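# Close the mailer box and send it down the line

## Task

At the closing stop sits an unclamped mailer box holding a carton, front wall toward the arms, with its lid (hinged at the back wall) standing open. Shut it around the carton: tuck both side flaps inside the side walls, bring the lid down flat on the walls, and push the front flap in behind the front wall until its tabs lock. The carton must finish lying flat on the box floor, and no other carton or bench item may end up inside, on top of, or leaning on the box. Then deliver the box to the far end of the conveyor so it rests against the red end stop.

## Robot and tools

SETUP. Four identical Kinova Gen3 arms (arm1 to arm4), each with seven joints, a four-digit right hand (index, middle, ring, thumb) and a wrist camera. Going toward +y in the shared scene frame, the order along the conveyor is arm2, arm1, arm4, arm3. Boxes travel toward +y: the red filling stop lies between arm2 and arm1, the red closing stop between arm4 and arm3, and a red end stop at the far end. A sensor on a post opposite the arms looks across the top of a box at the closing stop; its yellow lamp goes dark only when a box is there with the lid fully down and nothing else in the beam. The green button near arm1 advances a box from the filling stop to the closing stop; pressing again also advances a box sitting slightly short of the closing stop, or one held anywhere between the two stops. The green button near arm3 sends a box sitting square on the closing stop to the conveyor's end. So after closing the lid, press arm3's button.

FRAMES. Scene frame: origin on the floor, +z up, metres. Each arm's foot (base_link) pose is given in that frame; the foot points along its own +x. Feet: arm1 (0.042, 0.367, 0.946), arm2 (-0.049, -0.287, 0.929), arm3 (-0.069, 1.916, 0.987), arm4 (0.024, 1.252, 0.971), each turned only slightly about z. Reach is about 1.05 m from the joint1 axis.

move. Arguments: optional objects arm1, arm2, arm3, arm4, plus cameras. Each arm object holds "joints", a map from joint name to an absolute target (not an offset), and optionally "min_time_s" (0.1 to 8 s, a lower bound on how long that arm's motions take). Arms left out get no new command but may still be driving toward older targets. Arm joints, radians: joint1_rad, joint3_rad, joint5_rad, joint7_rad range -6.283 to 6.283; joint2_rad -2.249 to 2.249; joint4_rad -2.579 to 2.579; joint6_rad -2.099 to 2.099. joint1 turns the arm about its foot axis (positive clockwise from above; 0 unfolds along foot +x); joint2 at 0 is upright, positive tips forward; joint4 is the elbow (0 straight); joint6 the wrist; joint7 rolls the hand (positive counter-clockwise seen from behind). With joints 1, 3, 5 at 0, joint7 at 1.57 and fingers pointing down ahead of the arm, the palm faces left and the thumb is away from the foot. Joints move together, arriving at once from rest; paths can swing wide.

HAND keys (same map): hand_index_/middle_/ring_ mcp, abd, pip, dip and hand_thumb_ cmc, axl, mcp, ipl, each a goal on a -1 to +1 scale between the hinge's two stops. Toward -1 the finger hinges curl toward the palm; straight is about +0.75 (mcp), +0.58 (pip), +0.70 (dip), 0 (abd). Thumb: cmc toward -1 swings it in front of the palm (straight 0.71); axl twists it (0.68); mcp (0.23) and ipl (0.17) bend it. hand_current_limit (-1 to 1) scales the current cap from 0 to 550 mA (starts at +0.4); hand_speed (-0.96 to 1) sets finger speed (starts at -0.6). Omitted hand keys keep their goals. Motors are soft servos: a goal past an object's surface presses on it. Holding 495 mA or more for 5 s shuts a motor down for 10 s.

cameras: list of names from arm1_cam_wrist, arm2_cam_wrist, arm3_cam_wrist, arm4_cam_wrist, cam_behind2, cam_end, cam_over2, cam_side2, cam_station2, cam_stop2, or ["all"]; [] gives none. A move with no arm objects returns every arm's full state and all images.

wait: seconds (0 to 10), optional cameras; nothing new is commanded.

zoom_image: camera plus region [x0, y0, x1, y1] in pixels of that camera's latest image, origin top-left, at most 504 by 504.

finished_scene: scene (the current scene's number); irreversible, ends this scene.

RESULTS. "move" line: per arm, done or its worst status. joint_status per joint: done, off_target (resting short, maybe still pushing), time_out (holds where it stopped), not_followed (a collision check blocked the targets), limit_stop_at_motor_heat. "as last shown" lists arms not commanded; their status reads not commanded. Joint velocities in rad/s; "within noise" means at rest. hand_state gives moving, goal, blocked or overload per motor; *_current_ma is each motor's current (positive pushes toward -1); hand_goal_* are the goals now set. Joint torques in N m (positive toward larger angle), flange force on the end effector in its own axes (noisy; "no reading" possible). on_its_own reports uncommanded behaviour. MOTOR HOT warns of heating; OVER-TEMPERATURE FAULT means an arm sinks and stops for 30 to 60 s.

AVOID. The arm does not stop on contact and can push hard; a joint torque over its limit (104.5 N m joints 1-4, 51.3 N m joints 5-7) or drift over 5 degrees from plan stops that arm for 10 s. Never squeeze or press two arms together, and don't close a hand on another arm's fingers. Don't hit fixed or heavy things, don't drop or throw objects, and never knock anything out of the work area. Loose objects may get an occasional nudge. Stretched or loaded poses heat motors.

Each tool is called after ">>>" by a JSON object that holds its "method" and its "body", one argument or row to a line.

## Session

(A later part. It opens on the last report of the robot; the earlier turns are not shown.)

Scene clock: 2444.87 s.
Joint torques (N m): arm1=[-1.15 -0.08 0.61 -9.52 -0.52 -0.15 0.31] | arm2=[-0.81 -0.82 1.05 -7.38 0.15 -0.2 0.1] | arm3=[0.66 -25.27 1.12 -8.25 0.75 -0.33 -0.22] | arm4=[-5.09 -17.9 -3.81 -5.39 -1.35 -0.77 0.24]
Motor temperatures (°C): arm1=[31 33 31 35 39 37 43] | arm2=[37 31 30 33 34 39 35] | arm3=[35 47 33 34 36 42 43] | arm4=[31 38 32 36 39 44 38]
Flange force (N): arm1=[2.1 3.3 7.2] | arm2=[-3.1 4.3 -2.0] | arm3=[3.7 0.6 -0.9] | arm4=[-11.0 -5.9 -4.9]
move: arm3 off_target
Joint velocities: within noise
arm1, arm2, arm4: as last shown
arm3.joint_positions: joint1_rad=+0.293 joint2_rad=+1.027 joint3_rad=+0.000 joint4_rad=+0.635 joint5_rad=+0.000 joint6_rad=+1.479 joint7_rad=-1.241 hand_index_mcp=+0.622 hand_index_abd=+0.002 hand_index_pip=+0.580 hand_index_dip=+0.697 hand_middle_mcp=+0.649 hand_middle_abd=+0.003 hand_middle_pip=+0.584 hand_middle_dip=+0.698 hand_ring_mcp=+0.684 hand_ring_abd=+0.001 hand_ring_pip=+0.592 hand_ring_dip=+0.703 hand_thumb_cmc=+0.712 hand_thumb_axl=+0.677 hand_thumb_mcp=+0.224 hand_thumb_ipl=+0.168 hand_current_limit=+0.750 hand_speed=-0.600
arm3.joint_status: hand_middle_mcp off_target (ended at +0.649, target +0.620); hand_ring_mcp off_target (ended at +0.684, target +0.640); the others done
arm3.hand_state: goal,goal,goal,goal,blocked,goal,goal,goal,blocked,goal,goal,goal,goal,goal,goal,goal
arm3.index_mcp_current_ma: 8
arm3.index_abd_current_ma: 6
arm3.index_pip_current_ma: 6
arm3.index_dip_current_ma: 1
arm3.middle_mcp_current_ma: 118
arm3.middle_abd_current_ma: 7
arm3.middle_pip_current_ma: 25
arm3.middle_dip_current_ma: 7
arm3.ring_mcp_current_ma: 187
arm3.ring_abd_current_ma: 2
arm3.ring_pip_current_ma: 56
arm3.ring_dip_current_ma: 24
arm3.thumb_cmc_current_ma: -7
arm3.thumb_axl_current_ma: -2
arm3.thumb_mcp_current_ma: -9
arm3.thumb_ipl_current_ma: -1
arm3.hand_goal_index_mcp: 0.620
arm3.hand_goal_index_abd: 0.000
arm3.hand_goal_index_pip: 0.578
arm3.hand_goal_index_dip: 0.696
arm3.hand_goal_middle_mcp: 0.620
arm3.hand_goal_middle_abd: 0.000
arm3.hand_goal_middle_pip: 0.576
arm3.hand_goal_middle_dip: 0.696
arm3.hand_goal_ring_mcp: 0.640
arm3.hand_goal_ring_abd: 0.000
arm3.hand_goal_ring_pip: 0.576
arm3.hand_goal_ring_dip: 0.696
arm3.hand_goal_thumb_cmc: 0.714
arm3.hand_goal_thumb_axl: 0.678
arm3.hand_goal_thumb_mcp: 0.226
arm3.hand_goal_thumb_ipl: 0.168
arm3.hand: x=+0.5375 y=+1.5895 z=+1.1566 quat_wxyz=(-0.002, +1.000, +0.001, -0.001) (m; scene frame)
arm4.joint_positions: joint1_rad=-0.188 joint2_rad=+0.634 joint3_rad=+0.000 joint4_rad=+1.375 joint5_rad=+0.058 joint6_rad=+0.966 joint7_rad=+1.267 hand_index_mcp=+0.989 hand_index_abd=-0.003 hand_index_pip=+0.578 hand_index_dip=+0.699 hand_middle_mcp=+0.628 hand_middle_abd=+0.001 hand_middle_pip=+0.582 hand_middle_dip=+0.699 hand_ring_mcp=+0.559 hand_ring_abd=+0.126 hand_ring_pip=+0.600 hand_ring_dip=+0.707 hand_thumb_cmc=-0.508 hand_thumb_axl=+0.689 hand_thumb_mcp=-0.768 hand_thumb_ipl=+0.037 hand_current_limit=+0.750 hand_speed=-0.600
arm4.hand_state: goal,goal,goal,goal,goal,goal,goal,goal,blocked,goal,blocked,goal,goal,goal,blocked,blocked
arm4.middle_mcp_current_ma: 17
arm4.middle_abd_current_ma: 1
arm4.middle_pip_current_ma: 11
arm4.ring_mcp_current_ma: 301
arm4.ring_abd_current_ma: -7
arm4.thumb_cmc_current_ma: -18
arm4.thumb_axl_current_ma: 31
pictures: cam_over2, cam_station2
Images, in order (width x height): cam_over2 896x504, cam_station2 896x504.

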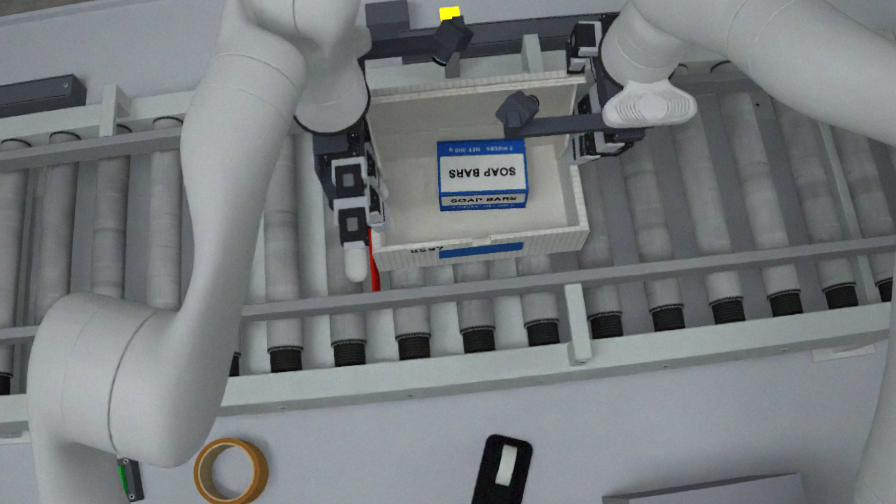

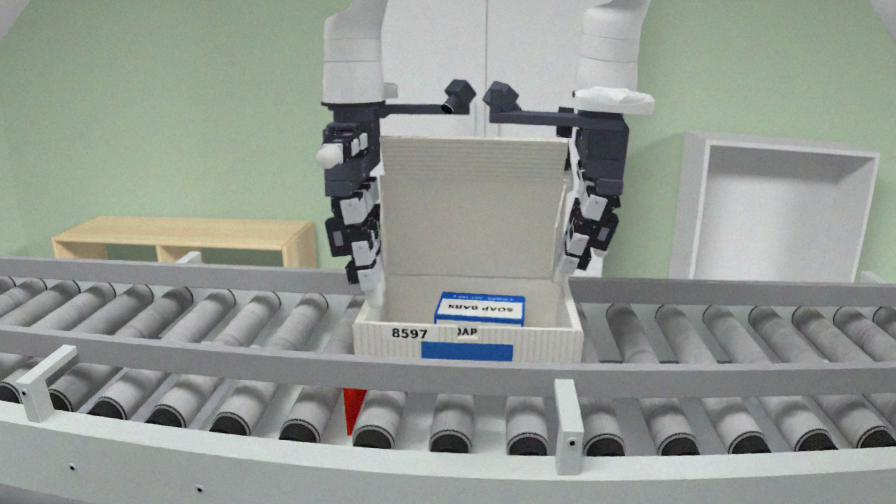

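>>> {"method": "move", "body": {
  "arm4": {"joints":{"hand_thumb_mcp":-0.75,"joint1_rad":-0.2328,"joint2_rad":0.5132,"joint3_rad":0,"joint4_rad":1.686,"joint5_rad":0.1871,"joint6_rad":0.6179,"joint7_rad":1.1162},"min_time_s":3},
  "cameras": ["cam_station2","cam_over2"]
}}

>>> {"method": "zoom_image", "body": {
  "camera": "cam_station2",
  "region": [300, 60, 680, 380]
}}

>>> {"method": "zoom_image", "body": {
  "camera": "cam_over2",
  "region": [300, 0, 660, 300]
}}

Scene clock: 2466.20 s.
Joint torques (N m): arm1=[-1.11 -0.09 0.6 -9.55 -0.52 -0.14 0.3] | arm2=[-0.79 -0.8 1.05 -7.37 0.14 -0.2 0.09] | arm3=[1.27 -26.34 1.49 -8.67 0.98 -0.41 -0.31] | arm4=[-4.51 -18.36 -3.47 -6.58 -0.64 -1.87 0.25]
Motor temperatures (°C): arm1=[31 33 31 35 39 37 43] | arm2=[37 31 30 33 34 39 35] | arm3=[35 47 33 34 36 42 43] | arm4=[31 38 32 36 39 44 38]
Flange force (N): arm1=[2.2 3.2 7.3] | arm2=[-3.0 4.2 -2.0] | arm3=[4.8 0.2 0.3] | arm4=[-9.7 -5.1 1.3]
move: arm4 off_target
Joint velocities: within noise
arm1, arm2, arm3: as last shown
arm3.joint_positions: joint1_rad=+0.293 joint2_rad=+1.027 joint3_rad=+0.000 joint4_rad=+0.635 joint5_rad=+0.000 joint6_rad=+1.479 joint7_rad=-1.241 hand_index_mcp=+0.622 hand_index_abd=+0.002 hand_index_pip=+0.580 hand_index_dip=+0.697 hand_middle_mcp=+0.649 hand_middle_abd=+0.002 hand_middle_pip=+0.587 hand_middle_dip=+0.698 hand_ring_mcp=+0.682 hand_ring_abd=+0.002 hand_ring_pip=+0.586 hand_ring_dip=+0.703 hand_thumb_cmc=+0.712 hand_thumb_axl=+0.677 hand_thumb_mcp=+0.224 hand_thumb_ipl=+0.168 hand_current_limit=+0.750 hand_speed=-0.600
arm3.middle_abd_current_ma: 4
arm3.middle_pip_current_ma: 37
arm3.ring_mcp_current_ma: 180
arm3.ring_abd_current_ma: 4
arm3.ring_pip_current_ma: 35
arm3.ring_dip_current_ma: 23
arm3.hand: x=+0.5375 y=+1.5895 z=+1.1565 quat_wxyz=(-0.002, +1.000, +0.001, -0.001) (m; scene frame)
arm4.joint_positions: joint1_rad=-0.233 joint2_rad=+0.513 joint3_rad=+0.000 joint4_rad=+1.686 joint5_rad=+0.187 joint6_rad=+0.618 joint7_rad=+1.116 hand_index_mcp=+0.989 hand_index_abd=-0.003 hand_index_pip=+0.578 hand_index_dip=+0.699 hand_middle_mcp=+0.628 hand_middle_abd=-0.004 hand_middle_pip=+0.579 hand_middle_dip=+0.699 hand_ring_mcp=+0.539 hand_ring_abd=+0.115 hand_ring_pip=+0.601 hand_ring_dip=+0.708 hand_thumb_cmc=-0.497 hand_thumb_axl=+0.694 hand_thumb_mcp=-0.777 hand_thumb_ipl=+0.053 hand_current_limit=+0.750 hand_speed=-0.600
arm4.joint_status: hand_thumb_mcp off_target (ended at -0.777, target -0.750); the others done
arm4.hand_state: goal,goal,goal,goal,goal,goal,goal,goal,blocked,goal,blocked,goal,goal,goal,blocked,goal
arm4.index_mcp_current_ma: -25
arm4.index_abd_current_ma: -5
arm4.index_pip_current_ma: 3
arm4.index_dip_current_ma: 4
arm4.middle_mcp_current_ma: 17
arm4.middle_abd_current_ma: -5
arm4.middle_pip_current_ma: 5
arm4.middle_dip_current_ma: 6
arm4.ring_mcp_current_ma: 209
arm4.ring_abd_current_ma: -31
arm4.ring_pip_current_ma: 68
arm4.ring_dip_current_ma: 27
arm4.thumb_cmc_current_ma: 5
arm4.thumb_axl_current_ma: 49
arm4.thumb_mcp_current_ma: -104
arm4.thumb_ipl_current_ma: -18
arm4.hand_goal_index_mcp: 1.000
arm4.hand_goal_index_abd: 0.000
arm4.hand_goal_index_pip: 0.576
arm4.hand_goal_index_dip: 0.696
arm4.hand_goal_middle_mcp: 0.620
arm4.hand_goal_middle_abd: 0.000
arm4.hand_goal_middle_pip: 0.576
arm4.hand_goal_middle_dip: 0.696
arm4.hand_goal_ring_mcp: 0.480
arm4.hand_goal_ring_abd: 0.130
arm4.hand_goal_ring_pip: 0.576
arm4.hand_goal_ring_dip: 0.696
arm4.hand_goal_thumb_cmc: -0.500
arm4.hand_goal_thumb_axl: 0.678
arm4.hand_goal_thumb_mcp: -0.750
arm4.hand_goal_thumb_ipl: 0.060
arm4.on_its_own: hand_ring_mcp moved -0.020 toward your old target +0.480
arm4.hand: x=+0.5933 y=+1.4552 z=+1.1670 quat_wxyz=(+0.175, +0.001, +0.984, +0.007) (m; scene frame)
pictures: cam_over2, cam_station2
Images, in order (width x height): cam_over2 896x504, cam_station2 896x504.

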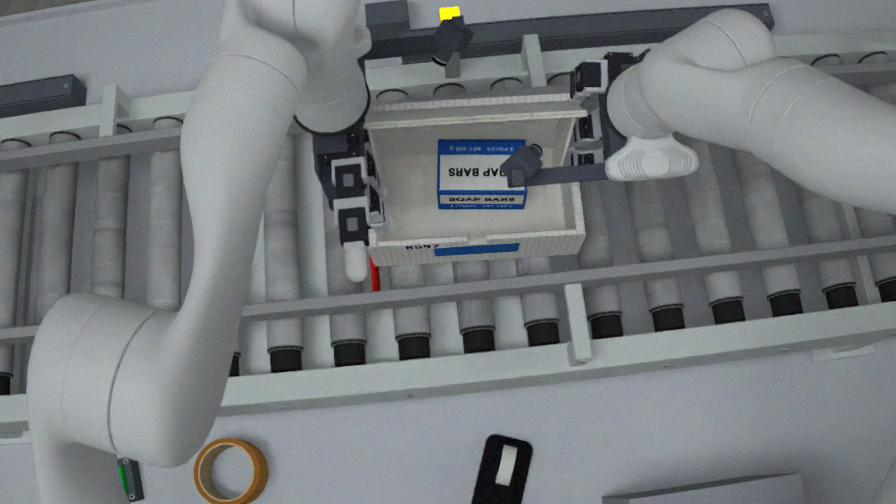

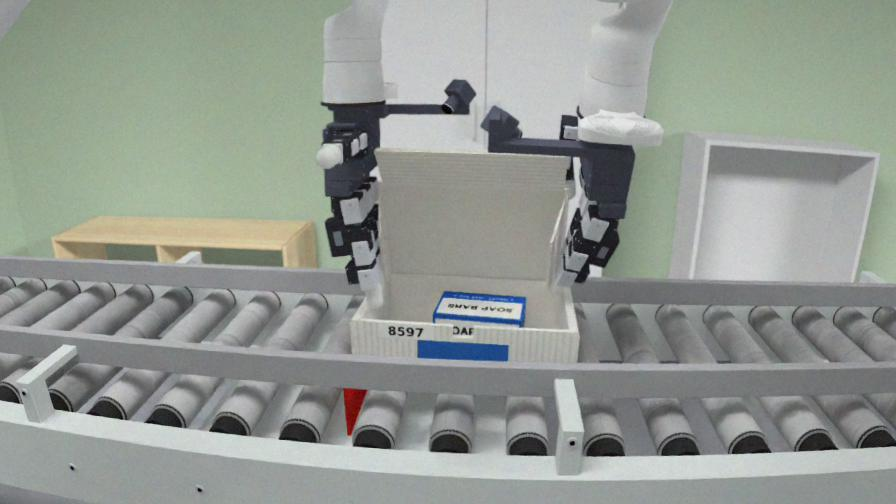

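Scaled by 1.326 from the camera's 896x504 image, which has a finer 1280x720 frame.

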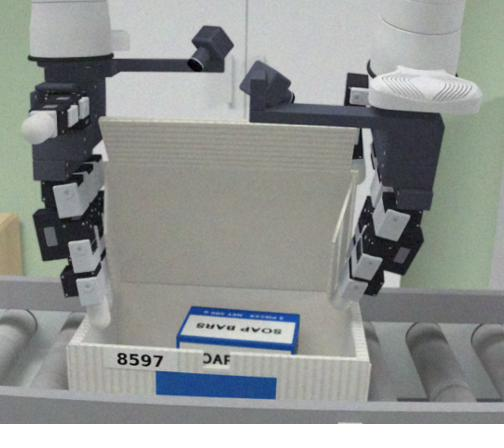

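Scaled by 1.400 from the camera's 896x504 image, which has a finer 1280x720 frame.

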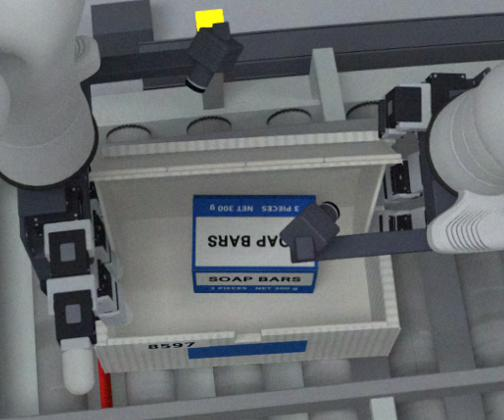

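>>> {"method": "move", "body": {
  "arm4": {"joints":{"joint1_rad":-0.2935,"joint2_rad":0.4261,"joint3_rad":0,"joint4_rad":1.9622,"joint5_rad":0.6326,"joint6_rad":0.3204,"joint7_rad":0.63},"min_time_s":3},
  "arm3": {"joints":{"joint1_rad":0.3058,"joint2_rad":0.944,"joint3_rad":0,"joint4_rad":0.8119,"joint5_rad":0,"joint6_rad":1.3857,"joint7_rad":-1.2282},"min_time_s":3},
  "cameras": ["cam_station2","cam_over2"]
}}

>>> {"method": "zoom_image", "body": {
  "camera": "cam_station2",
  "region": [300, 60, 680, 380]
}}

>>> {"method": "zoom_image", "body": {
  "camera": "cam_over2",
  "region": [300, 0, 660, 300]
}}

Scene clock: 2507.13 s.
Joint torques (N m): arm1=[-1.13 -0.1 0.59 -9.54 -0.52 -0.16 0.31] | arm2=[-0.82 -0.84 1.05 -7.39 0.17 -0.23 0.1] | arm3=[0.19 -24.57 0.65 -7.96 0.5 -0.06 -0.15] | arm4=[-4.82 -16.22 -3.88 -5.72 -0.14 -2.38 0.13]
Motor temperatures (°C): arm1=[31 33 31 35 39 37 43] | arm2=[37 31 30 33 34 39 35] | arm3=[35 47 33 34 36 42 43] | arm4=[31 39 32 35 39 44 38]
Flange force (N): arm1=[2.1 3.3 7.2] | arm2=[-3.1 4.3 -2.0] | arm3=[3.8 1.4 -0.2] | arm4=[-9.5 -6.2 4.1]
move: arm3 done; arm4 done
Joint velocities: within noise
arm1, arm2: as last shown
arm3.joint_positions: joint1_rad=+0.306 joint2_rad=+0.944 joint3_rad=+0.000 joint4_rad=+0.812 joint5_rad=+0.000 joint6_rad=+1.386 joint7_rad=-1.228 hand_index_mcp=+0.622 hand_index_abd=+0.002 hand_index_pip=+0.580 hand_index_dip=+0.697 hand_middle_mcp=+0.648 hand_middle_abd=+0.000 hand_middle_pip=+0.587 hand_middle_dip=+0.698 hand_ring_mcp=+0.673 hand_ring_abd=-0.007 hand_ring_pip=+0.586 hand_ring_dip=+0.703 hand_thumb_cmc=+0.712 hand_thumb_axl=+0.677 hand_thumb_mcp=+0.224 hand_thumb_ipl=+0.168 hand_current_limit=+0.750 hand_speed=-0.600
arm3.joint_status: all done
arm3.hand_state: goal,goal,goal,goal,blocked,goal,goal,goal,blocked,goal,goal,goal,goal,goal,goal,goal
arm3.index_mcp_current_ma: 8
arm3.index_abd_current_ma: 6
arm3.index_pip_current_ma: 6
arm3.index_dip_current_ma: 1
arm3.middle_mcp_current_ma: 112
arm3.middle_abd_current_ma: 0
arm3.middle_pip_current_ma: 37
arm3.middle_dip_current_ma: 7
arm3.ring_mcp_current_ma: 135
arm3.ring_abd_current_ma: -19
arm3.ring_pip_current_ma: 35
arm3.ring_dip_current_ma: 23
arm3.thumb_cmc_current_ma: -7
arm3.thumb_axl_current_ma: -2
arm3.thumb_mcp_current_ma: -9
arm3.thumb_ipl_current_ma: -1
arm3.hand_goal_index_mcp: 0.620
arm3.hand_goal_index_abd: 0.000
arm3.hand_goal_index_pip: 0.578
arm3.hand_goal_index_dip: 0.696
arm3.hand_goal_middle_mcp: 0.620
arm3.hand_goal_middle_abd: 0.000
arm3.hand_goal_middle_pip: 0.576
arm3.hand_goal_middle_dip: 0.696
arm3.hand_goal_ring_mcp: 0.640
arm3.hand_goal_ring_abd: 0.000
arm3.hand_goal_ring_pip: 0.576
arm3.hand_goal_ring_dip: 0.696
arm3.hand_goal_thumb_cmc: 0.714
arm3.hand_goal_thumb_axl: 0.678
arm3.hand_goal_thumb_mcp: 0.226
arm3.hand_goal_thumb_ipl: 0.168
arm3.hand: x=+0.5125 y=+1.5895 z=+1.1566 quat_wxyz=(-0.002, +1.000, +0.001, -0.001) (m; scene frame)
arm4.joint_positions: joint1_rad=-0.293 joint2_rad=+0.426 joint3_rad=+0.000 joint4_rad=+1.962 joint5_rad=+0.633 joint6_rad=+0.320 joint7_rad=+0.630 hand_index_mcp=+0.989 hand_index_abd=-0.003 hand_index_pip=+0.578 hand_index_dip=+0.699 hand_middle_mcp=+0.639 hand_middle_abd=-0.005 hand_middle_pip=+0.585 hand_middle_dip=+0.699 hand_ring_mcp=+0.528 hand_ring_abd=+0.110 hand_ring_pip=+0.606 hand_ring_dip=+0.710 hand_thumb_cmc=-0.497 hand_thumb_axl=+0.694 hand_thumb_mcp=-0.769 hand_thumb_ipl=+0.055 hand_current_limit=+0.750 hand_speed=-0.600
arm4.joint_status: all done
arm4.hand_state: goal,goal,goal,goal,goal,goal,goal,goal,blocked,blocked,blocked,goal,goal,goal,goal,goal
arm4.index_mcp_current_ma: -25
arm4.index_abd_current_ma: -5
arm4.index_pip_current_ma: 3
arm4.index_dip_current_ma: 4
arm4.middle_mcp_current_ma: 51
arm4.middle_abd_current_ma: -9
arm4.middle_pip_current_ma: 20
arm4.middle_dip_current_ma: 6
arm4.ring_mcp_current_ma: 165
arm4.ring_abd_current_ma: -44
arm4.ring_pip_current_ma: 84
arm4.ring_dip_current_ma: 34
arm4.thumb_cmc_current_ma: 5
arm4.thumb_axl_current_ma: 51
arm4.thumb_mcp_current_ma: -65
arm4.thumb_ipl_current_ma: -12
arm4.hand_goal_index_mcp: 1.000
arm4.hand_goal_index_abd: 0.000
arm4.hand_goal_index_pip: 0.576
arm4.hand_goal_index_dip: 0.696
arm4.hand_goal_middle_mcp: 0.620
arm4.hand_goal_middle_abd: 0.000
arm4.hand_goal_middle_pip: 0.576
arm4.hand_goal_middle_dip: 0.696
arm4.hand_goal_ring_mcp: 0.480
arm4.hand_goal_ring_abd: 0.130
arm4.hand_goal_ring_pip: 0.576
arm4.hand_goal_ring_dip: 0.696
arm4.hand_goal_thumb_cmc: -0.500
arm4.hand_goal_thumb_axl: 0.678
arm4.hand_goal_thumb_mcp: -0.750
arm4.hand_goal_thumb_ipl: 0.060
arm4.hand: x=+0.5643 y=+1.4553 z=+1.1648 quat_wxyz=(+0.260, +0.002, +0.965, +0.007) (m; scene frame)
pictures: cam_over2, cam_station2
Images, in order (width x height): cam_over2 896x504, cam_station2 896x504.

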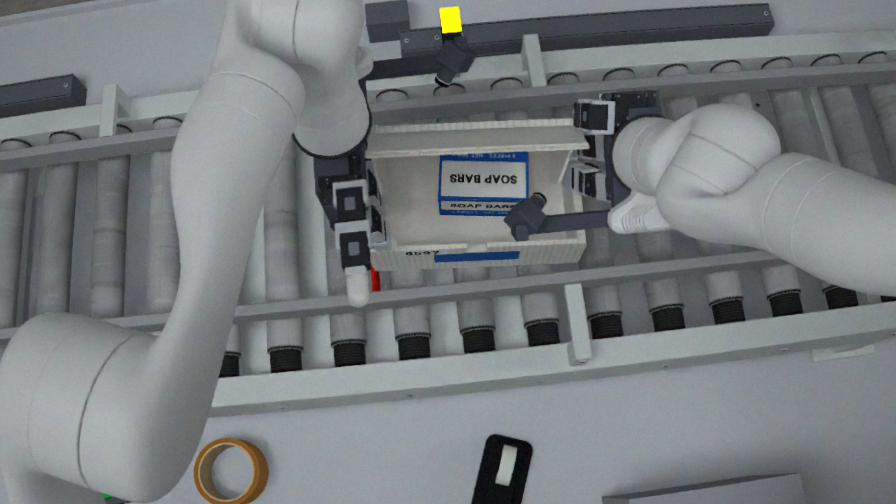

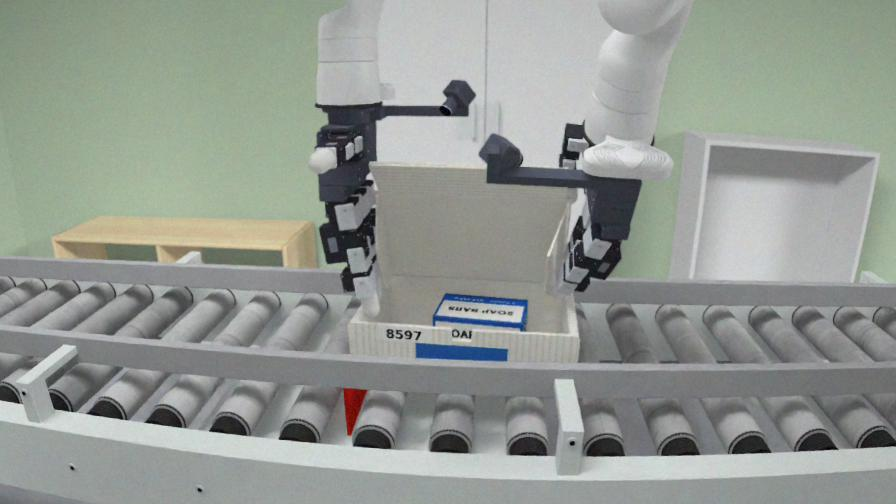

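Scaled by 1.326 from the camera's 896x504 image, which has a finer 1280x720 frame.

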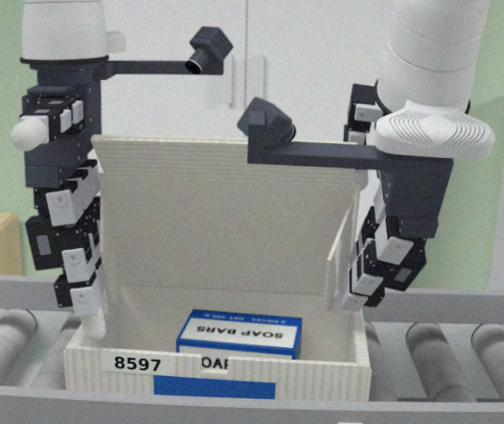

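Scaled by 1.400 from the camera's 896x504 image, which has a finer 1280x720 frame.

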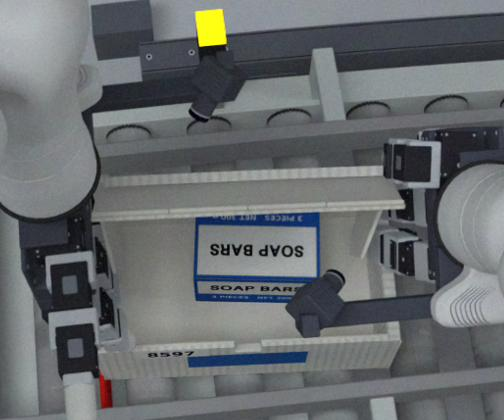

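>>> {"method": "zoom_image", "body": {
  "camera": "cam_station2",
  "region": [330, 140, 450, 340]
}}

>>> {"method": "zoom_image", "body": {
  "camera": "cam_station2",
  "region": [500, 140, 620, 340]
}}

Scaled by 2.520 from the camera's 896x504 image, which has a finer 1280x720 frame.

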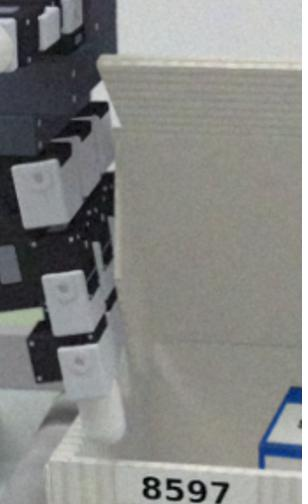

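Scaled by 2.520 from the camera's 896x504 image, which has a finer 1280x720 frame.

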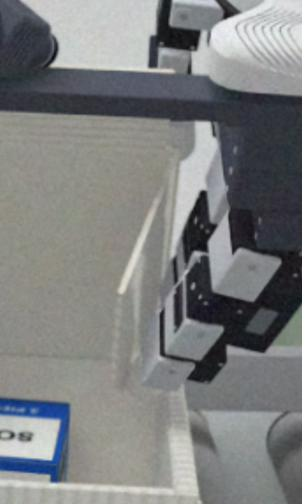

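>>> {"method": "zoom_image", "body": {
  "camera": "cam_over2",
  "region": [340, 110, 460, 280]
}}

>>> {"method": "wait", "body": {
  "seconds": 0.1,
  "cameras": ["arm3_cam_wrist", "cam_end", "arm4_cam_wrist"]
}}

Scaled by 2.965 from the camera's 896x504 image, which has a finer 1280x720 frame.

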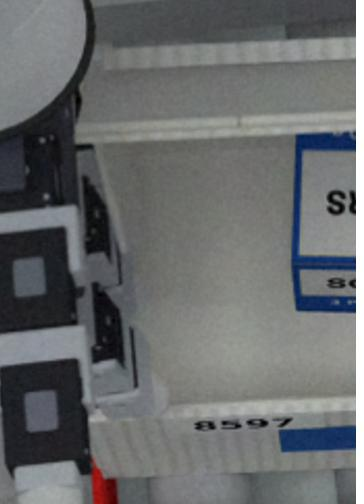

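Scene clock: 2520.43 s.
Joint torques (N m): arm1=[-1.15 -0.11 0.61 -9.54 -0.49 -0.15 0.32] | arm2=[-0.81 -0.83 1.04 -7.41 0.15 -0.2 0.1] | arm3=[0.08 -24.56 0.64 -8.05 0.48 -0.06 -0.22] | arm4=[-4.76 -16.26 -3.75 -5.75 -0.1 -2.42 0.19]
Motor temperatures (°C): arm1=[31 33 31 35 39 37 43] | arm2=[37 31 30 33 34 39 35] | arm3=[35 47 33 34 36 42 43] | arm4=[31 39 32 35 39 45 38]
Flange force (N): arm1=[2.1 3.4 7.3] | arm2=[-3.1 4.2 -1.9] | arm3=[3.2 1.4 0.0] | arm4=[-9.6 -6.0 3.9]
Joint velocities: within noise
arm1.joint_positions: joint1_rad=-0.800 joint2_rad=-0.375 joint3_rad=-0.093 joint4_rad=+1.476 joint5_rad=-0.024 joint6_rad=+1.941 joint7_rad=+1.786 hand_index_mcp=+0.753 hand_index_abd=+0.000 hand_index_pip=+0.577 hand_index_dip=+0.696 hand_middle_mcp=+0.753 hand_middle_abd=+0.000 hand_middle_pip=+0.577 hand_middle_dip=+0.696 hand_ring_mcp=+0.753 hand_ring_abd=+0.000 hand_ring_pip=+0.577 hand_ring_dip=+0.696 hand_thumb_cmc=+0.714 hand_thumb_axl=+0.677 hand_thumb_mcp=+0.224 hand_thumb_ipl=+0.168 hand_current_limit=+0.400 hand_speed=-0.600
arm1.joint_status: not commanded
arm1.hand_state: goal,goal,goal,goal,goal,goal,goal,goal,goal,goal,goal,goal,goal,goal,goal,goal
arm1.index_mcp_current_ma: -2
arm1.index_abd_current_ma: 0
arm1.index_pip_current_ma: 2
arm1.index_dip_current_ma: 0
arm1.middle_mcp_current_ma: -2
arm1.middle_abd_current_ma: 0
arm1.middle_pip_current_ma: 2
arm1.middle_dip_current_ma: 0
arm1.ring_mcp_current_ma: -2
arm1.ring_abd_current_ma: 0
arm1.ring_pip_current_ma: 2
arm1.ring_dip_current_ma: 0
arm1.thumb_cmc_current_ma: 1
arm1.thumb_axl_current_ma: -2
arm1.thumb_mcp_current_ma: -9
arm1.thumb_ipl_current_ma: -1
arm1.hand_goal_index_mcp: 0.754
arm1.hand_goal_index_abd: 0.000
arm1.hand_goal_index_pip: 0.576
arm1.hand_goal_index_dip: 0.696
arm1.hand_goal_middle_mcp: 0.754
arm1.hand_goal_middle_abd: 0.000
arm1.hand_goal_middle_pip: 0.576
arm1.hand_goal_middle_dip: 0.696
arm1.hand_goal_ring_mcp: 0.754
arm1.hand_goal_ring_abd: 0.000
arm1.hand_goal_ring_pip: 0.576
arm1.hand_goal_ring_dip: 0.696
arm1.hand_goal_thumb_cmc: 0.714
arm1.hand_goal_thumb_axl: 0.678
arm1.hand_goal_thumb_mcp: 0.226
arm1.hand_goal_thumb_ipl: 0.168
arm1.hand: x=+0.0719 y=+0.5348 z=+1.4659 quat_wxyz=(+0.048, -0.562, +0.826, +0.020) (m; scene frame)
arm2.joint_positions: joint1_rad=+0.131 joint2_rad=-0.418 joint3_rad=-0.038 joint4_rad=+1.515 joint5_rad=-0.067 joint6_rad=+1.958 joint7_rad=+1.639 hand_index_mcp=+0.753 hand_index_abd=+0.000 hand_index_pip=+0.577 hand_index_dip=+0.696 hand_middle_mcp=+0.753 hand_middle_abd=+0.000 hand_middle_pip=+0.577 hand_middle_dip=+0.696 hand_ring_mcp=+0.753 hand_ring_abd=+0.000 hand_ring_pip=+0.577 hand_ring_dip=+0.696 hand_thumb_cmc=+0.714 hand_thumb_axl=+0.677 hand_thumb_mcp=+0.224 hand_thumb_ipl=+0.168 hand_current_limit=+0.400 hand_speed=-0.600
arm2.joint_status: not commanded
arm2.hand_state: goal,goal,goal,goal,goal,overload,goal,goal,goal,goal,goal,goal,goal,goal,goal,goal
arm2.index_mcp_current_ma: -2
arm2.index_abd_current_ma: 0
arm2.index_pip_current_ma: 2
arm2.index_dip_current_ma: 0
arm2.middle_mcp_current_ma: -2
arm2.middle_abd_current_ma: 0
arm2.middle_pip_current_ma: 2
arm2.middle_dip_current_ma: 0
arm2.ring_mcp_current_ma: -2
arm2.ring_abd_current_ma: 0
arm2.ring_pip_current_ma: 2
arm2.ring_dip_current_ma: 0
arm2.thumb_cmc_current_ma: 1
arm2.thumb_axl_current_ma: -2
arm2.thumb_mcp_current_ma: -8
arm2.thumb_ipl_current_ma: -1
arm2.hand_goal_index_mcp: 0.754
arm2.hand_goal_index_abd: 0.000
arm2.hand_goal_index_pip: 0.576
arm2.hand_goal_index_dip: 0.696
arm2.hand_goal_middle_mcp: 0.754
arm2.hand_goal_middle_abd: 0.000
arm2.hand_goal_middle_pip: 0.576
arm2.hand_goal_middle_dip: 0.696
arm2.hand_goal_ring_mcp: 0.754
arm2.hand_goal_ring_abd: 0.000
arm2.hand_goal_ring_pip: 0.576
arm2.hand_goal_ring_dip: 0.696
arm2.hand_goal_thumb_cmc: 0.714
arm2.hand_goal_thumb_axl: 0.678
arm2.hand_goal_thumb_mcp: 0.226
arm2.hand_goal_thumb_ipl: 0.168
arm2.hand: x=+0.1135 y=-0.2342 z=+1.4473 quat_wxyz=(+0.046, +0.053, +0.997, +0.017) (m; scene frame)
arm3.joint_positions: joint1_rad=+0.306 joint2_rad=+0.944 joint3_rad=+0.000 joint4_rad=+0.812 joint5_rad=+0.000 joint6_rad=+1.386 joint7_rad=-1.228 hand_index_mcp=+0.622 hand_index_abd=+0.002 hand_index_pip=+0.580 hand_index_dip=+0.697 hand_middle_mcp=+0.648 hand_middle_abd=+0.000 hand_middle_pip=+0.587 hand_middle_dip=+0.698 hand_ring_mcp=+0.673 hand_ring_abd=-0.007 hand_ring_pip=+0.586 hand_ring_dip=+0.703 hand_thumb_cmc=+0.712 hand_thumb_axl=+0.677 hand_thumb_mcp=+0.224 hand_thumb_ipl=+0.168 hand_current_limit=+0.750 hand_speed=-0.600
arm3.joint_status: all done
arm3.hand_state: goal,goal,goal,goal,blocked,goal,goal,goal,blocked,goal,goal,goal,goal,goal,goal,goal
arm3.index_mcp_current_ma: 8
arm3.index_abd_current_ma: 6
arm3.index_pip_current_ma: 6
arm3.index_dip_current_ma: 1
arm3.middle_mcp_current_ma: 112
arm3.middle_abd_current_ma: 0
arm3.middle_pip_current_ma: 37
arm3.middle_dip_current_ma: 7
arm3.ring_mcp_current_ma: 135
arm3.ring_abd_current_ma: -19
arm3.ring_pip_current_ma: 35
arm3.ring_dip_current_ma: 23
arm3.thumb_cmc_current_ma: -7
arm3.thumb_axl_current_ma: -2
arm3.thumb_mcp_current_ma: -9
arm3.thumb_ipl_current_ma: -1
arm3.hand_goal_index_mcp: 0.620
arm3.hand_goal_index_abd: 0.000
arm3.hand_goal_index_pip: 0.578
arm3.hand_goal_index_dip: 0.696
arm3.hand_goal_middle_mcp: 0.620
arm3.hand_goal_middle_abd: 0.000
arm3.hand_goal_middle_pip: 0.576
arm3.hand_goal_middle_dip: 0.696
arm3.hand_goal_ring_mcp: 0.640
arm3.hand_goal_ring_abd: 0.000
arm3.hand_goal_ring_pip: 0.576
arm3.hand_goal_ring_dip: 0.696
arm3.hand_goal_thumb_cmc: 0.714
arm3.hand_goal_thumb_axl: 0.678
arm3.hand_goal_thumb_mcp: 0.226
arm3.hand_goal_thumb_ipl: 0.168
arm3.hand: x=+0.5125 y=+1.5895 z=+1.1566 quat_wxyz=(-0.002, +1.000, +0.001, -0.001) (m; scene frame)
arm4.joint_positions: joint1_rad=-0.294 joint2_rad=+0.426 joint3_rad=+0.000 joint4_rad=+1.962 joint5_rad=+0.633 joint6_rad=+0.320 joint7_rad=+0.630 hand_index_mcp=+0.989 hand_index_abd=-0.003 hand_index_pip=+0.578 hand_index_dip=+0.699 hand_middle_mcp=+0.639 hand_middle_abd=-0.005 hand_middle_pip=+0.585 hand_middle_dip=+0.699 hand_ring_mcp=+0.528 hand_ring_abd=+0.110 hand_ring_pip=+0.606 hand_ring_dip=+0.710 hand_thumb_cmc=-0.497 hand_thumb_axl=+0.694 hand_thumb_mcp=-0.769 hand_thumb_ipl=+0.055 hand_current_limit=+0.750 hand_speed=-0.600
arm4.joint_status: all done
arm4.hand_state: goal,goal,goal,goal,goal,goal,goal,goal,blocked,blocked,blocked,goal,goal,goal,goal,goal
arm4.index_mcp_current_ma: -25
arm4.index_abd_current_ma: -5
arm4.index_pip_current_ma: 3
arm4.index_dip_current_ma: 4
arm4.middle_mcp_current_ma: 51
arm4.middle_abd_current_ma: -9
arm4.middle_pip_current_ma: 20
arm4.middle_dip_current_ma: 6
arm4.ring_mcp_current_ma: 165
arm4.ring_abd_current_ma: -44
arm4.ring_pip_current_ma: 84
arm4.ring_dip_current_ma: 34
arm4.thumb_cmc_current_ma: 5
arm4.thumb_axl_current_ma: 51
arm4.thumb_mcp_current_ma: -65
arm4.thumb_ipl_current_ma: -12
arm4.hand_goal_index_mcp: 1.000
arm4.hand_goal_index_abd: 0.000
arm4.hand_goal_index_pip: 0.576
arm4.hand_goal_index_dip: 0.696
arm4.hand_goal_middle_mcp: 0.620
arm4.hand_goal_middle_abd: 0.000
arm4.hand_goal_middle_pip: 0.576
arm4.hand_goal_middle_dip: 0.696
arm4.hand_goal_ring_mcp: 0.480
arm4.hand_goal_ring_abd: 0.130
arm4.hand_goal_ring_pip: 0.576
arm4.hand_goal_ring_dip: 0.696
arm4.hand_goal_thumb_cmc: -0.500
arm4.hand_goal_thumb_axl: 0.678
arm4.hand_goal_thumb_mcp: -0.750
arm4.hand_goal_thumb_ipl: 0.060
arm4.hand: x=+0.5643 y=+1.4553 z=+1.1648 quat_wxyz=(+0.260, +0.002, +0.965, +0.007) (m; scene frame)
wait: 0.10 s; at rest from the start
pictures: arm3_cam_wrist, arm4_cam_wrist, cam_end
Images, in order (width x height): arm3_cam_wrist 896x504, arm4_cam_wrist 896x504, cam_end 896x504.

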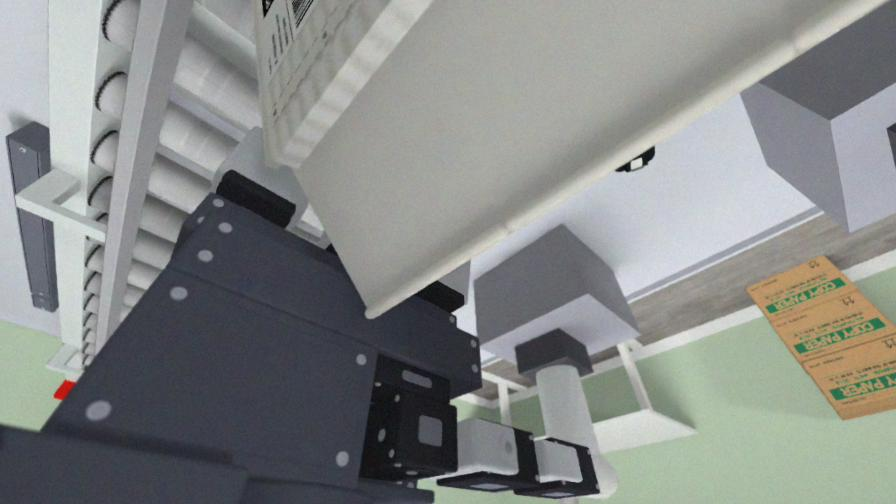

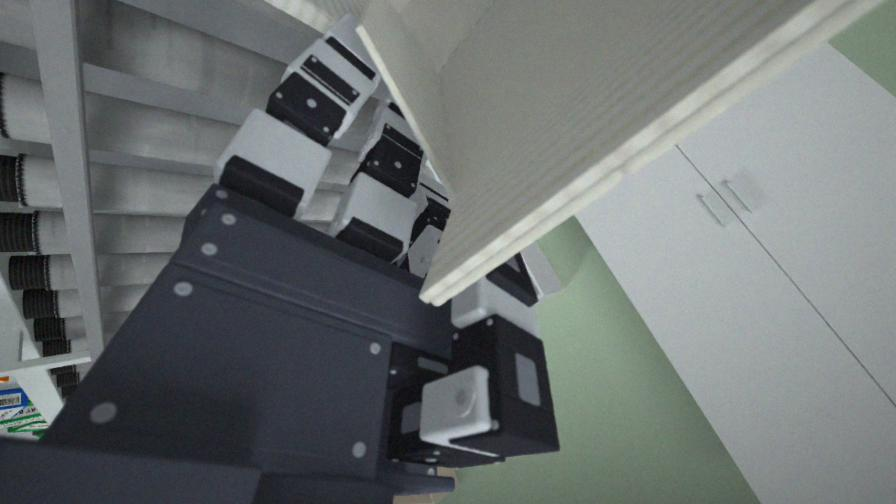

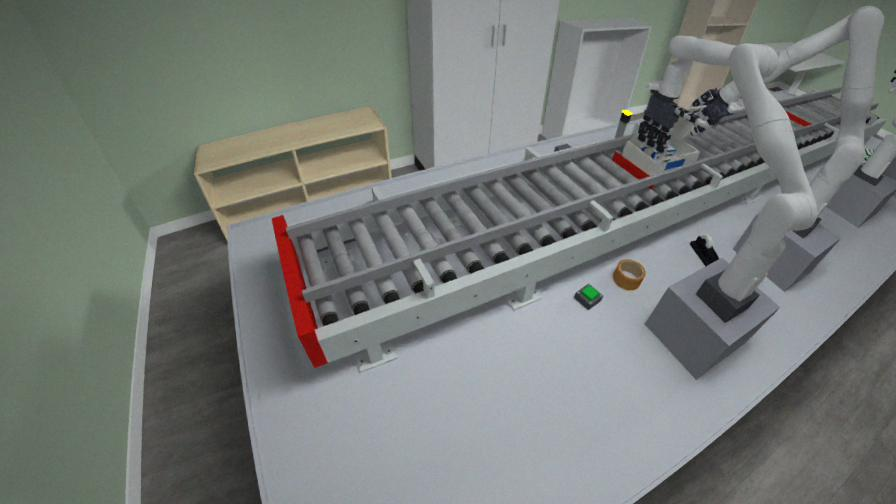

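>>> {"method": "move", "body": {
  "arm4": {"joints":{"joint1_rad":-0.3324,"joint2_rad":0.4014,"joint3_rad":0,"joint4_rad":2.0934,"joint5_rad":1.2573,"joint6_rad":0.2484,"joint7_rad":-0.0271},"min_time_s":2.5}
}}

>>> {"method": "move", "body": {
  "arm4": {"joints":{"joint1_rad":-0.3789,"joint2_rad":0.3957,"joint3_rad":0,"joint4_rad":2.2205,"joint5_rad":1.9414,"joint6_rad":0.3157,"joint7_rad":-0.7551},"min_time_s":2.5},
  "cameras": ["cam_station2","cam_over2","arm4_cam_wrist"]
}}

>>> {"method": "zoom_image", "body": {
  "camera": "cam_station2",
  "region": [300, 60, 680, 380]
}}

>>> {"method": "zoom_image", "body": {
  "camera": "cam_over2",
  "region": [300, 0, 660, 300]
}}

Scene clock: 2567.00 s.
Joint torques (N m): arm1=[-1.11 -0.08 0.63 -9.54 -0.5 -0.17 0.31] | arm2=[-0.84 -0.84 1.08 -7.38 0.12 -0.2 0.12] | arm3=[-0.1 -24.76 0.54 -8.28 0.43 -0.33 -0.15] | arm4=[-4.8 -15.45 -3.85 -5.63 0.32 -2.2 0.09]
Motor temperatures (°C): arm1=[31 33 31 35 39 37 43] | arm2=[37 31 30 33 34 39 35] | arm3=[35 47 33 34 36 42 43] | arm4=[31 39 32 35 39 45 38]
Flange force (N): arm1=[2.2 3.4 7.2] | arm2=[-3.1 4.4 -2.0] | arm3=[3.1 1.6 -0.2] | arm4=no reading
move: arm4 done
Joint velocities: within noise
arm1, arm2, arm3: as last shown
arm3.joint_positions: joint1_rad=+0.306 joint2_rad=+0.944 joint3_rad=+0.000 joint4_rad=+0.812 joint5_rad=+0.000 joint6_rad=+1.386 joint7_rad=-1.228 hand_index_mcp=+0.622 hand_index_abd=+0.002 hand_index_pip=+0.580 hand_index_dip=+0.697 hand_middle_mcp=+0.648 hand_middle_abd=+0.000 hand_middle_pip=+0.587 hand_middle_dip=+0.698 hand_ring_mcp=+0.666 hand_ring_abd=-0.001 hand_ring_pip=+0.586 hand_ring_dip=+0.703 hand_thumb_cmc=+0.712 hand_thumb_axl=+0.677 hand_thumb_mcp=+0.224 hand_thumb_ipl=+0.168 hand_current_limit=+0.750 hand_speed=-0.600
arm3.middle_abd_current_ma: 1
arm3.ring_mcp_current_ma: 103
arm3.ring_abd_current_ma: -2
arm4.joint_positions: joint1_rad=-0.332 joint2_rad=+0.401 joint3_rad=+0.000 joint4_rad=+2.093 joint5_rad=+1.257 joint6_rad=+0.248 joint7_rad=-0.027 hand_index_mcp=+0.990 hand_index_abd=-0.003 hand_index_pip=+0.578 hand_index_dip=+0.699 hand_middle_mcp=+0.652 hand_middle_abd=-0.011 hand_middle_pip=+0.591 hand_middle_dip=+0.700 hand_ring_mcp=+0.531 hand_ring_abd=+0.108 hand_ring_pip=+0.608 hand_ring_dip=+0.711 hand_thumb_cmc=-0.497 hand_thumb_axl=+0.699 hand_thumb_mcp=-0.763 hand_thumb_ipl=+0.056 hand_current_limit=+0.750 hand_speed=-0.600
arm4.joint_status: all done
arm4.hand_state: goal,goal,goal,goal,blocked,goal,goal,goal,blocked,blocked,blocked,goal,goal,blocked,goal,goal
arm4.index_mcp_current_ma: -24
arm4.index_abd_current_ma: -5
arm4.index_pip_current_ma: 3
arm4.index_dip_current_ma: 4
arm4.middle_mcp_current_ma: 99
arm4.middle_abd_current_ma: -20
arm4.middle_pip_current_ma: 37
arm4.middle_dip_current_ma: 8
arm4.ring_mcp_current_ma: 176
arm4.ring_abd_current_ma: -49
arm4.ring_pip_current_ma: 90
arm4.ring_dip_current_ma: 37
arm4.thumb_cmc_current_ma: 5
arm4.thumb_axl_current_ma: 68
arm4.thumb_mcp_current_ma: -40
arm4.thumb_ipl_current_ma: -9
arm4.hand_goal_index_mcp: 1.000
arm4.hand_goal_index_abd: 0.000
arm4.hand_goal_index_pip: 0.576
arm4.hand_goal_index_dip: 0.696
arm4.hand_goal_middle_mcp: 0.620
arm4.hand_goal_middle_abd: 0.000
arm4.hand_goal_middle_pip: 0.576
arm4.hand_goal_middle_dip: 0.696
arm4.hand_goal_ring_mcp: 0.480
arm4.hand_goal_ring_abd: 0.130
arm4.hand_goal_ring_pip: 0.576
arm4.hand_goal_ring_dip: 0.696
arm4.hand_goal_thumb_cmc: -0.500
arm4.hand_goal_thumb_axl: 0.678
arm4.hand_goal_thumb_mcp: -0.750
arm4.hand_goal_thumb_ipl: 0.060
arm4.hand: x=+0.5484 y=+1.4555 z=+1.1632 quat_wxyz=(+0.302, +0.002, +0.953, +0.007) (m; scene frame)
pictures: none

Scene clock: 2569.87 s.
Joint torques (N m): arm1=[-1.16 -0.11 0.62 -9.54 -0.5 -0.16 0.3] | arm2=[-0.82 -0.8 1.08 -7.44 0.15 -0.22 0.1] | arm3=[-0.35 -24.93 0.33 -8.4 0.26 -0.26 -0.14] | arm4=[-5.12 -14.79 -4.11 -5.07 0.72 -0.63 0.22]
Motor temperatures (°C): arm1=[31 33 31 35 39 37 43] | arm2=[37 31 30 33 34 39 35] | arm3=[35 47 33 34 36 42 43] | arm4=[31 39 32 35 39 45 38]
Flange force (N): arm1=[2.1 3.3 7.2] | arm2=[-3.0 4.3 -1.8] | arm3=[2.5 1.7 0.4] | arm4=no reading
move: arm4 done
Joint velocities: within noise
arm1, arm2, arm3: as last shown
arm3.joint_positions: joint1_rad=+0.306 joint2_rad=+0.944 joint3_rad=+0.000 joint4_rad=+0.812 joint5_rad=+0.000 joint6_rad=+1.386 joint7_rad=-1.228 hand_index_mcp=+0.622 hand_index_abd=+0.002 hand_index_pip=+0.580 hand_index_dip=+0.697 hand_middle_mcp=+0.648 hand_middle_abd=+0.002 hand_middle_pip=+0.587 hand_middle_dip=+0.699 hand_ring_mcp=+0.658 hand_ring_abd=+0.000 hand_ring_pip=+0.586 hand_ring_dip=+0.703 hand_thumb_cmc=+0.712 hand_thumb_axl=+0.677 hand_thumb_mcp=+0.224 hand_thumb_ipl=+0.168 hand_current_limit=+0.750 hand_speed=-0.600
arm3.hand_state: goal,goal,goal,goal,blocked,goal,goal,goal,goal,goal,goal,goal,goal,goal,goal,goal
arm3.middle_abd_current_ma: 4
arm3.middle_dip_current_ma: 8
arm3.ring_mcp_current_ma: 68
arm3.ring_abd_current_ma: 0
arm4.joint_positions: joint1_rad=-0.379 joint2_rad=+0.396 joint3_rad=+0.000 joint4_rad=+2.220 joint5_rad=+1.941 joint6_rad=+0.316 joint7_rad=-0.755 hand_index_mcp=+0.990 hand_index_abd=-0.003 hand_index_pip=+0.578 hand_index_dip=+0.699 hand_middle_mcp=+0.660 hand_middle_abd=-0.019 hand_middle_pip=+0.595 hand_middle_dip=+0.701 hand_ring_mcp=+0.532 hand_ring_abd=+0.104 hand_ring_pip=+0.608 hand_ring_dip=+0.711 hand_thumb_cmc=-0.497 hand_thumb_axl=+0.704 hand_thumb_mcp=-0.760 hand_thumb_ipl=+0.058 hand_current_limit=+0.750 hand_speed=-0.600
arm4.joint_status: all done
arm4.hand_state: goal,goal,goal,goal,blocked,goal,goal,goal,blocked,blocked,blocked,goal,goal,blocked,goal,goal
arm4.index_mcp_current_ma: -23
arm4.index_abd_current_ma: -5
arm4.index_pip_current_ma: 3
arm4.index_dip_current_ma: 4
arm4.middle_mcp_current_ma: 131
arm4.middle_abd_current_ma: -41
arm4.middle_pip_current_ma: 49
arm4.middle_dip_current_ma: 10
arm4.ring_mcp_current_ma: 179
arm4.ring_abd_current_ma: -59
arm4.ring_pip_current_ma: 92
arm4.ring_dip_current_ma: 37
arm4.thumb_cmc_current_ma: 6
arm4.thumb_axl_current_ma: 91
arm4.thumb_mcp_current_ma: -28
arm4.thumb_ipl_current_ma: -4
arm4.hand_goal_index_mcp: 1.000
arm4.hand_goal_index_abd: 0.000
arm4.hand_goal_index_pip: 0.576
arm4.hand_goal_index_dip: 0.696
arm4.hand_goal_middle_mcp: 0.620
arm4.hand_goal_middle_abd: 0.000
arm4.hand_goal_middle_pip: 0.576
arm4.hand_goal_middle_dip: 0.696
arm4.hand_goal_ring_mcp: 0.480
arm4.hand_goal_ring_abd: 0.130
arm4.hand_goal_ring_pip: 0.576
arm4.hand_goal_ring_dip: 0.696
arm4.hand_goal_thumb_cmc: -0.500
arm4.hand_goal_thumb_axl: 0.678
arm4.hand_goal_thumb_mcp: -0.750
arm4.hand_goal_thumb_ipl: 0.060
arm4.hand: x=+0.5316 y=+1.4558 z=+1.1605 quat_wxyz=(+0.344, +0.002, +0.939, +0.007) (m; scene frame)
pictures: arm4_cam_wrist, cam_over2, cam_station2
Images, in order (width x height): arm4_cam_wrist 896x504, cam_over2 896x504, cam_station2 896x504.

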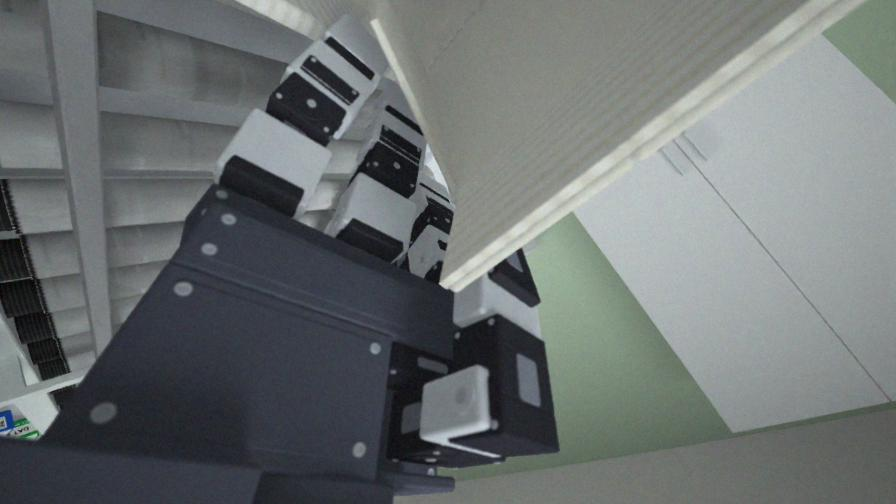

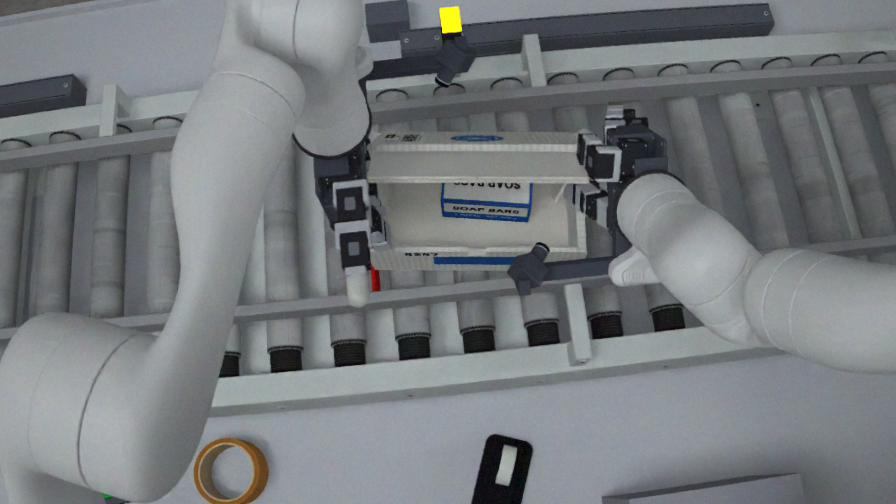

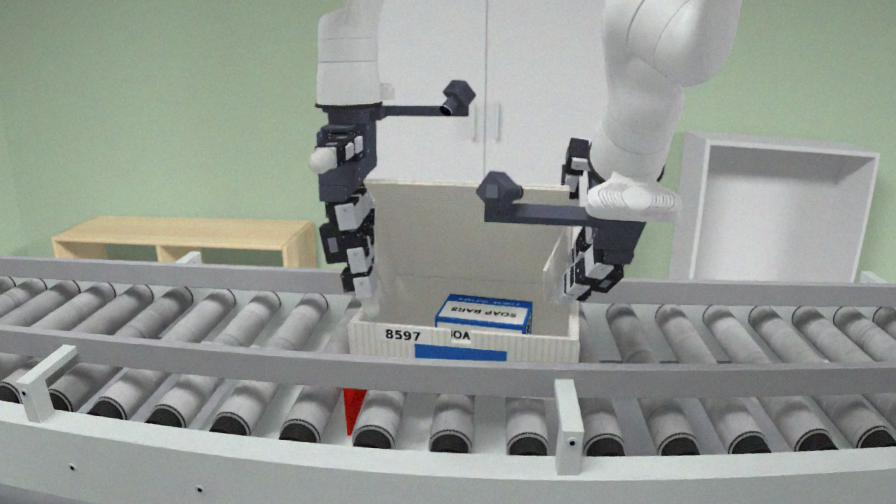

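Scaled by 1.326 from the camera's 896x504 image, which has a finer 1280x720 frame.

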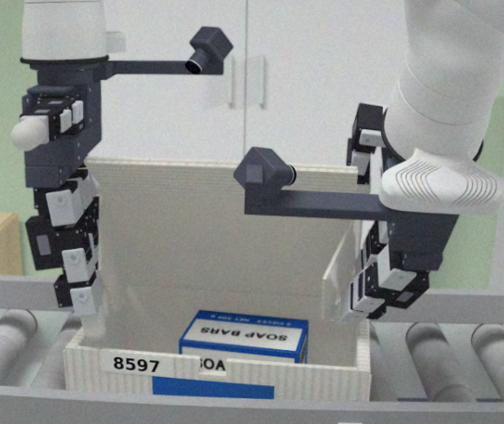

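Scaled by 1.400 from the camera's 896x504 image, which has a finer 1280x720 frame.

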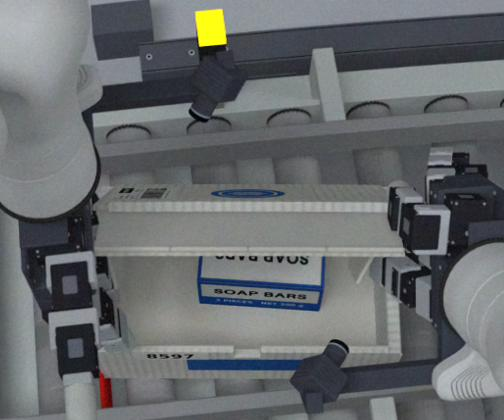

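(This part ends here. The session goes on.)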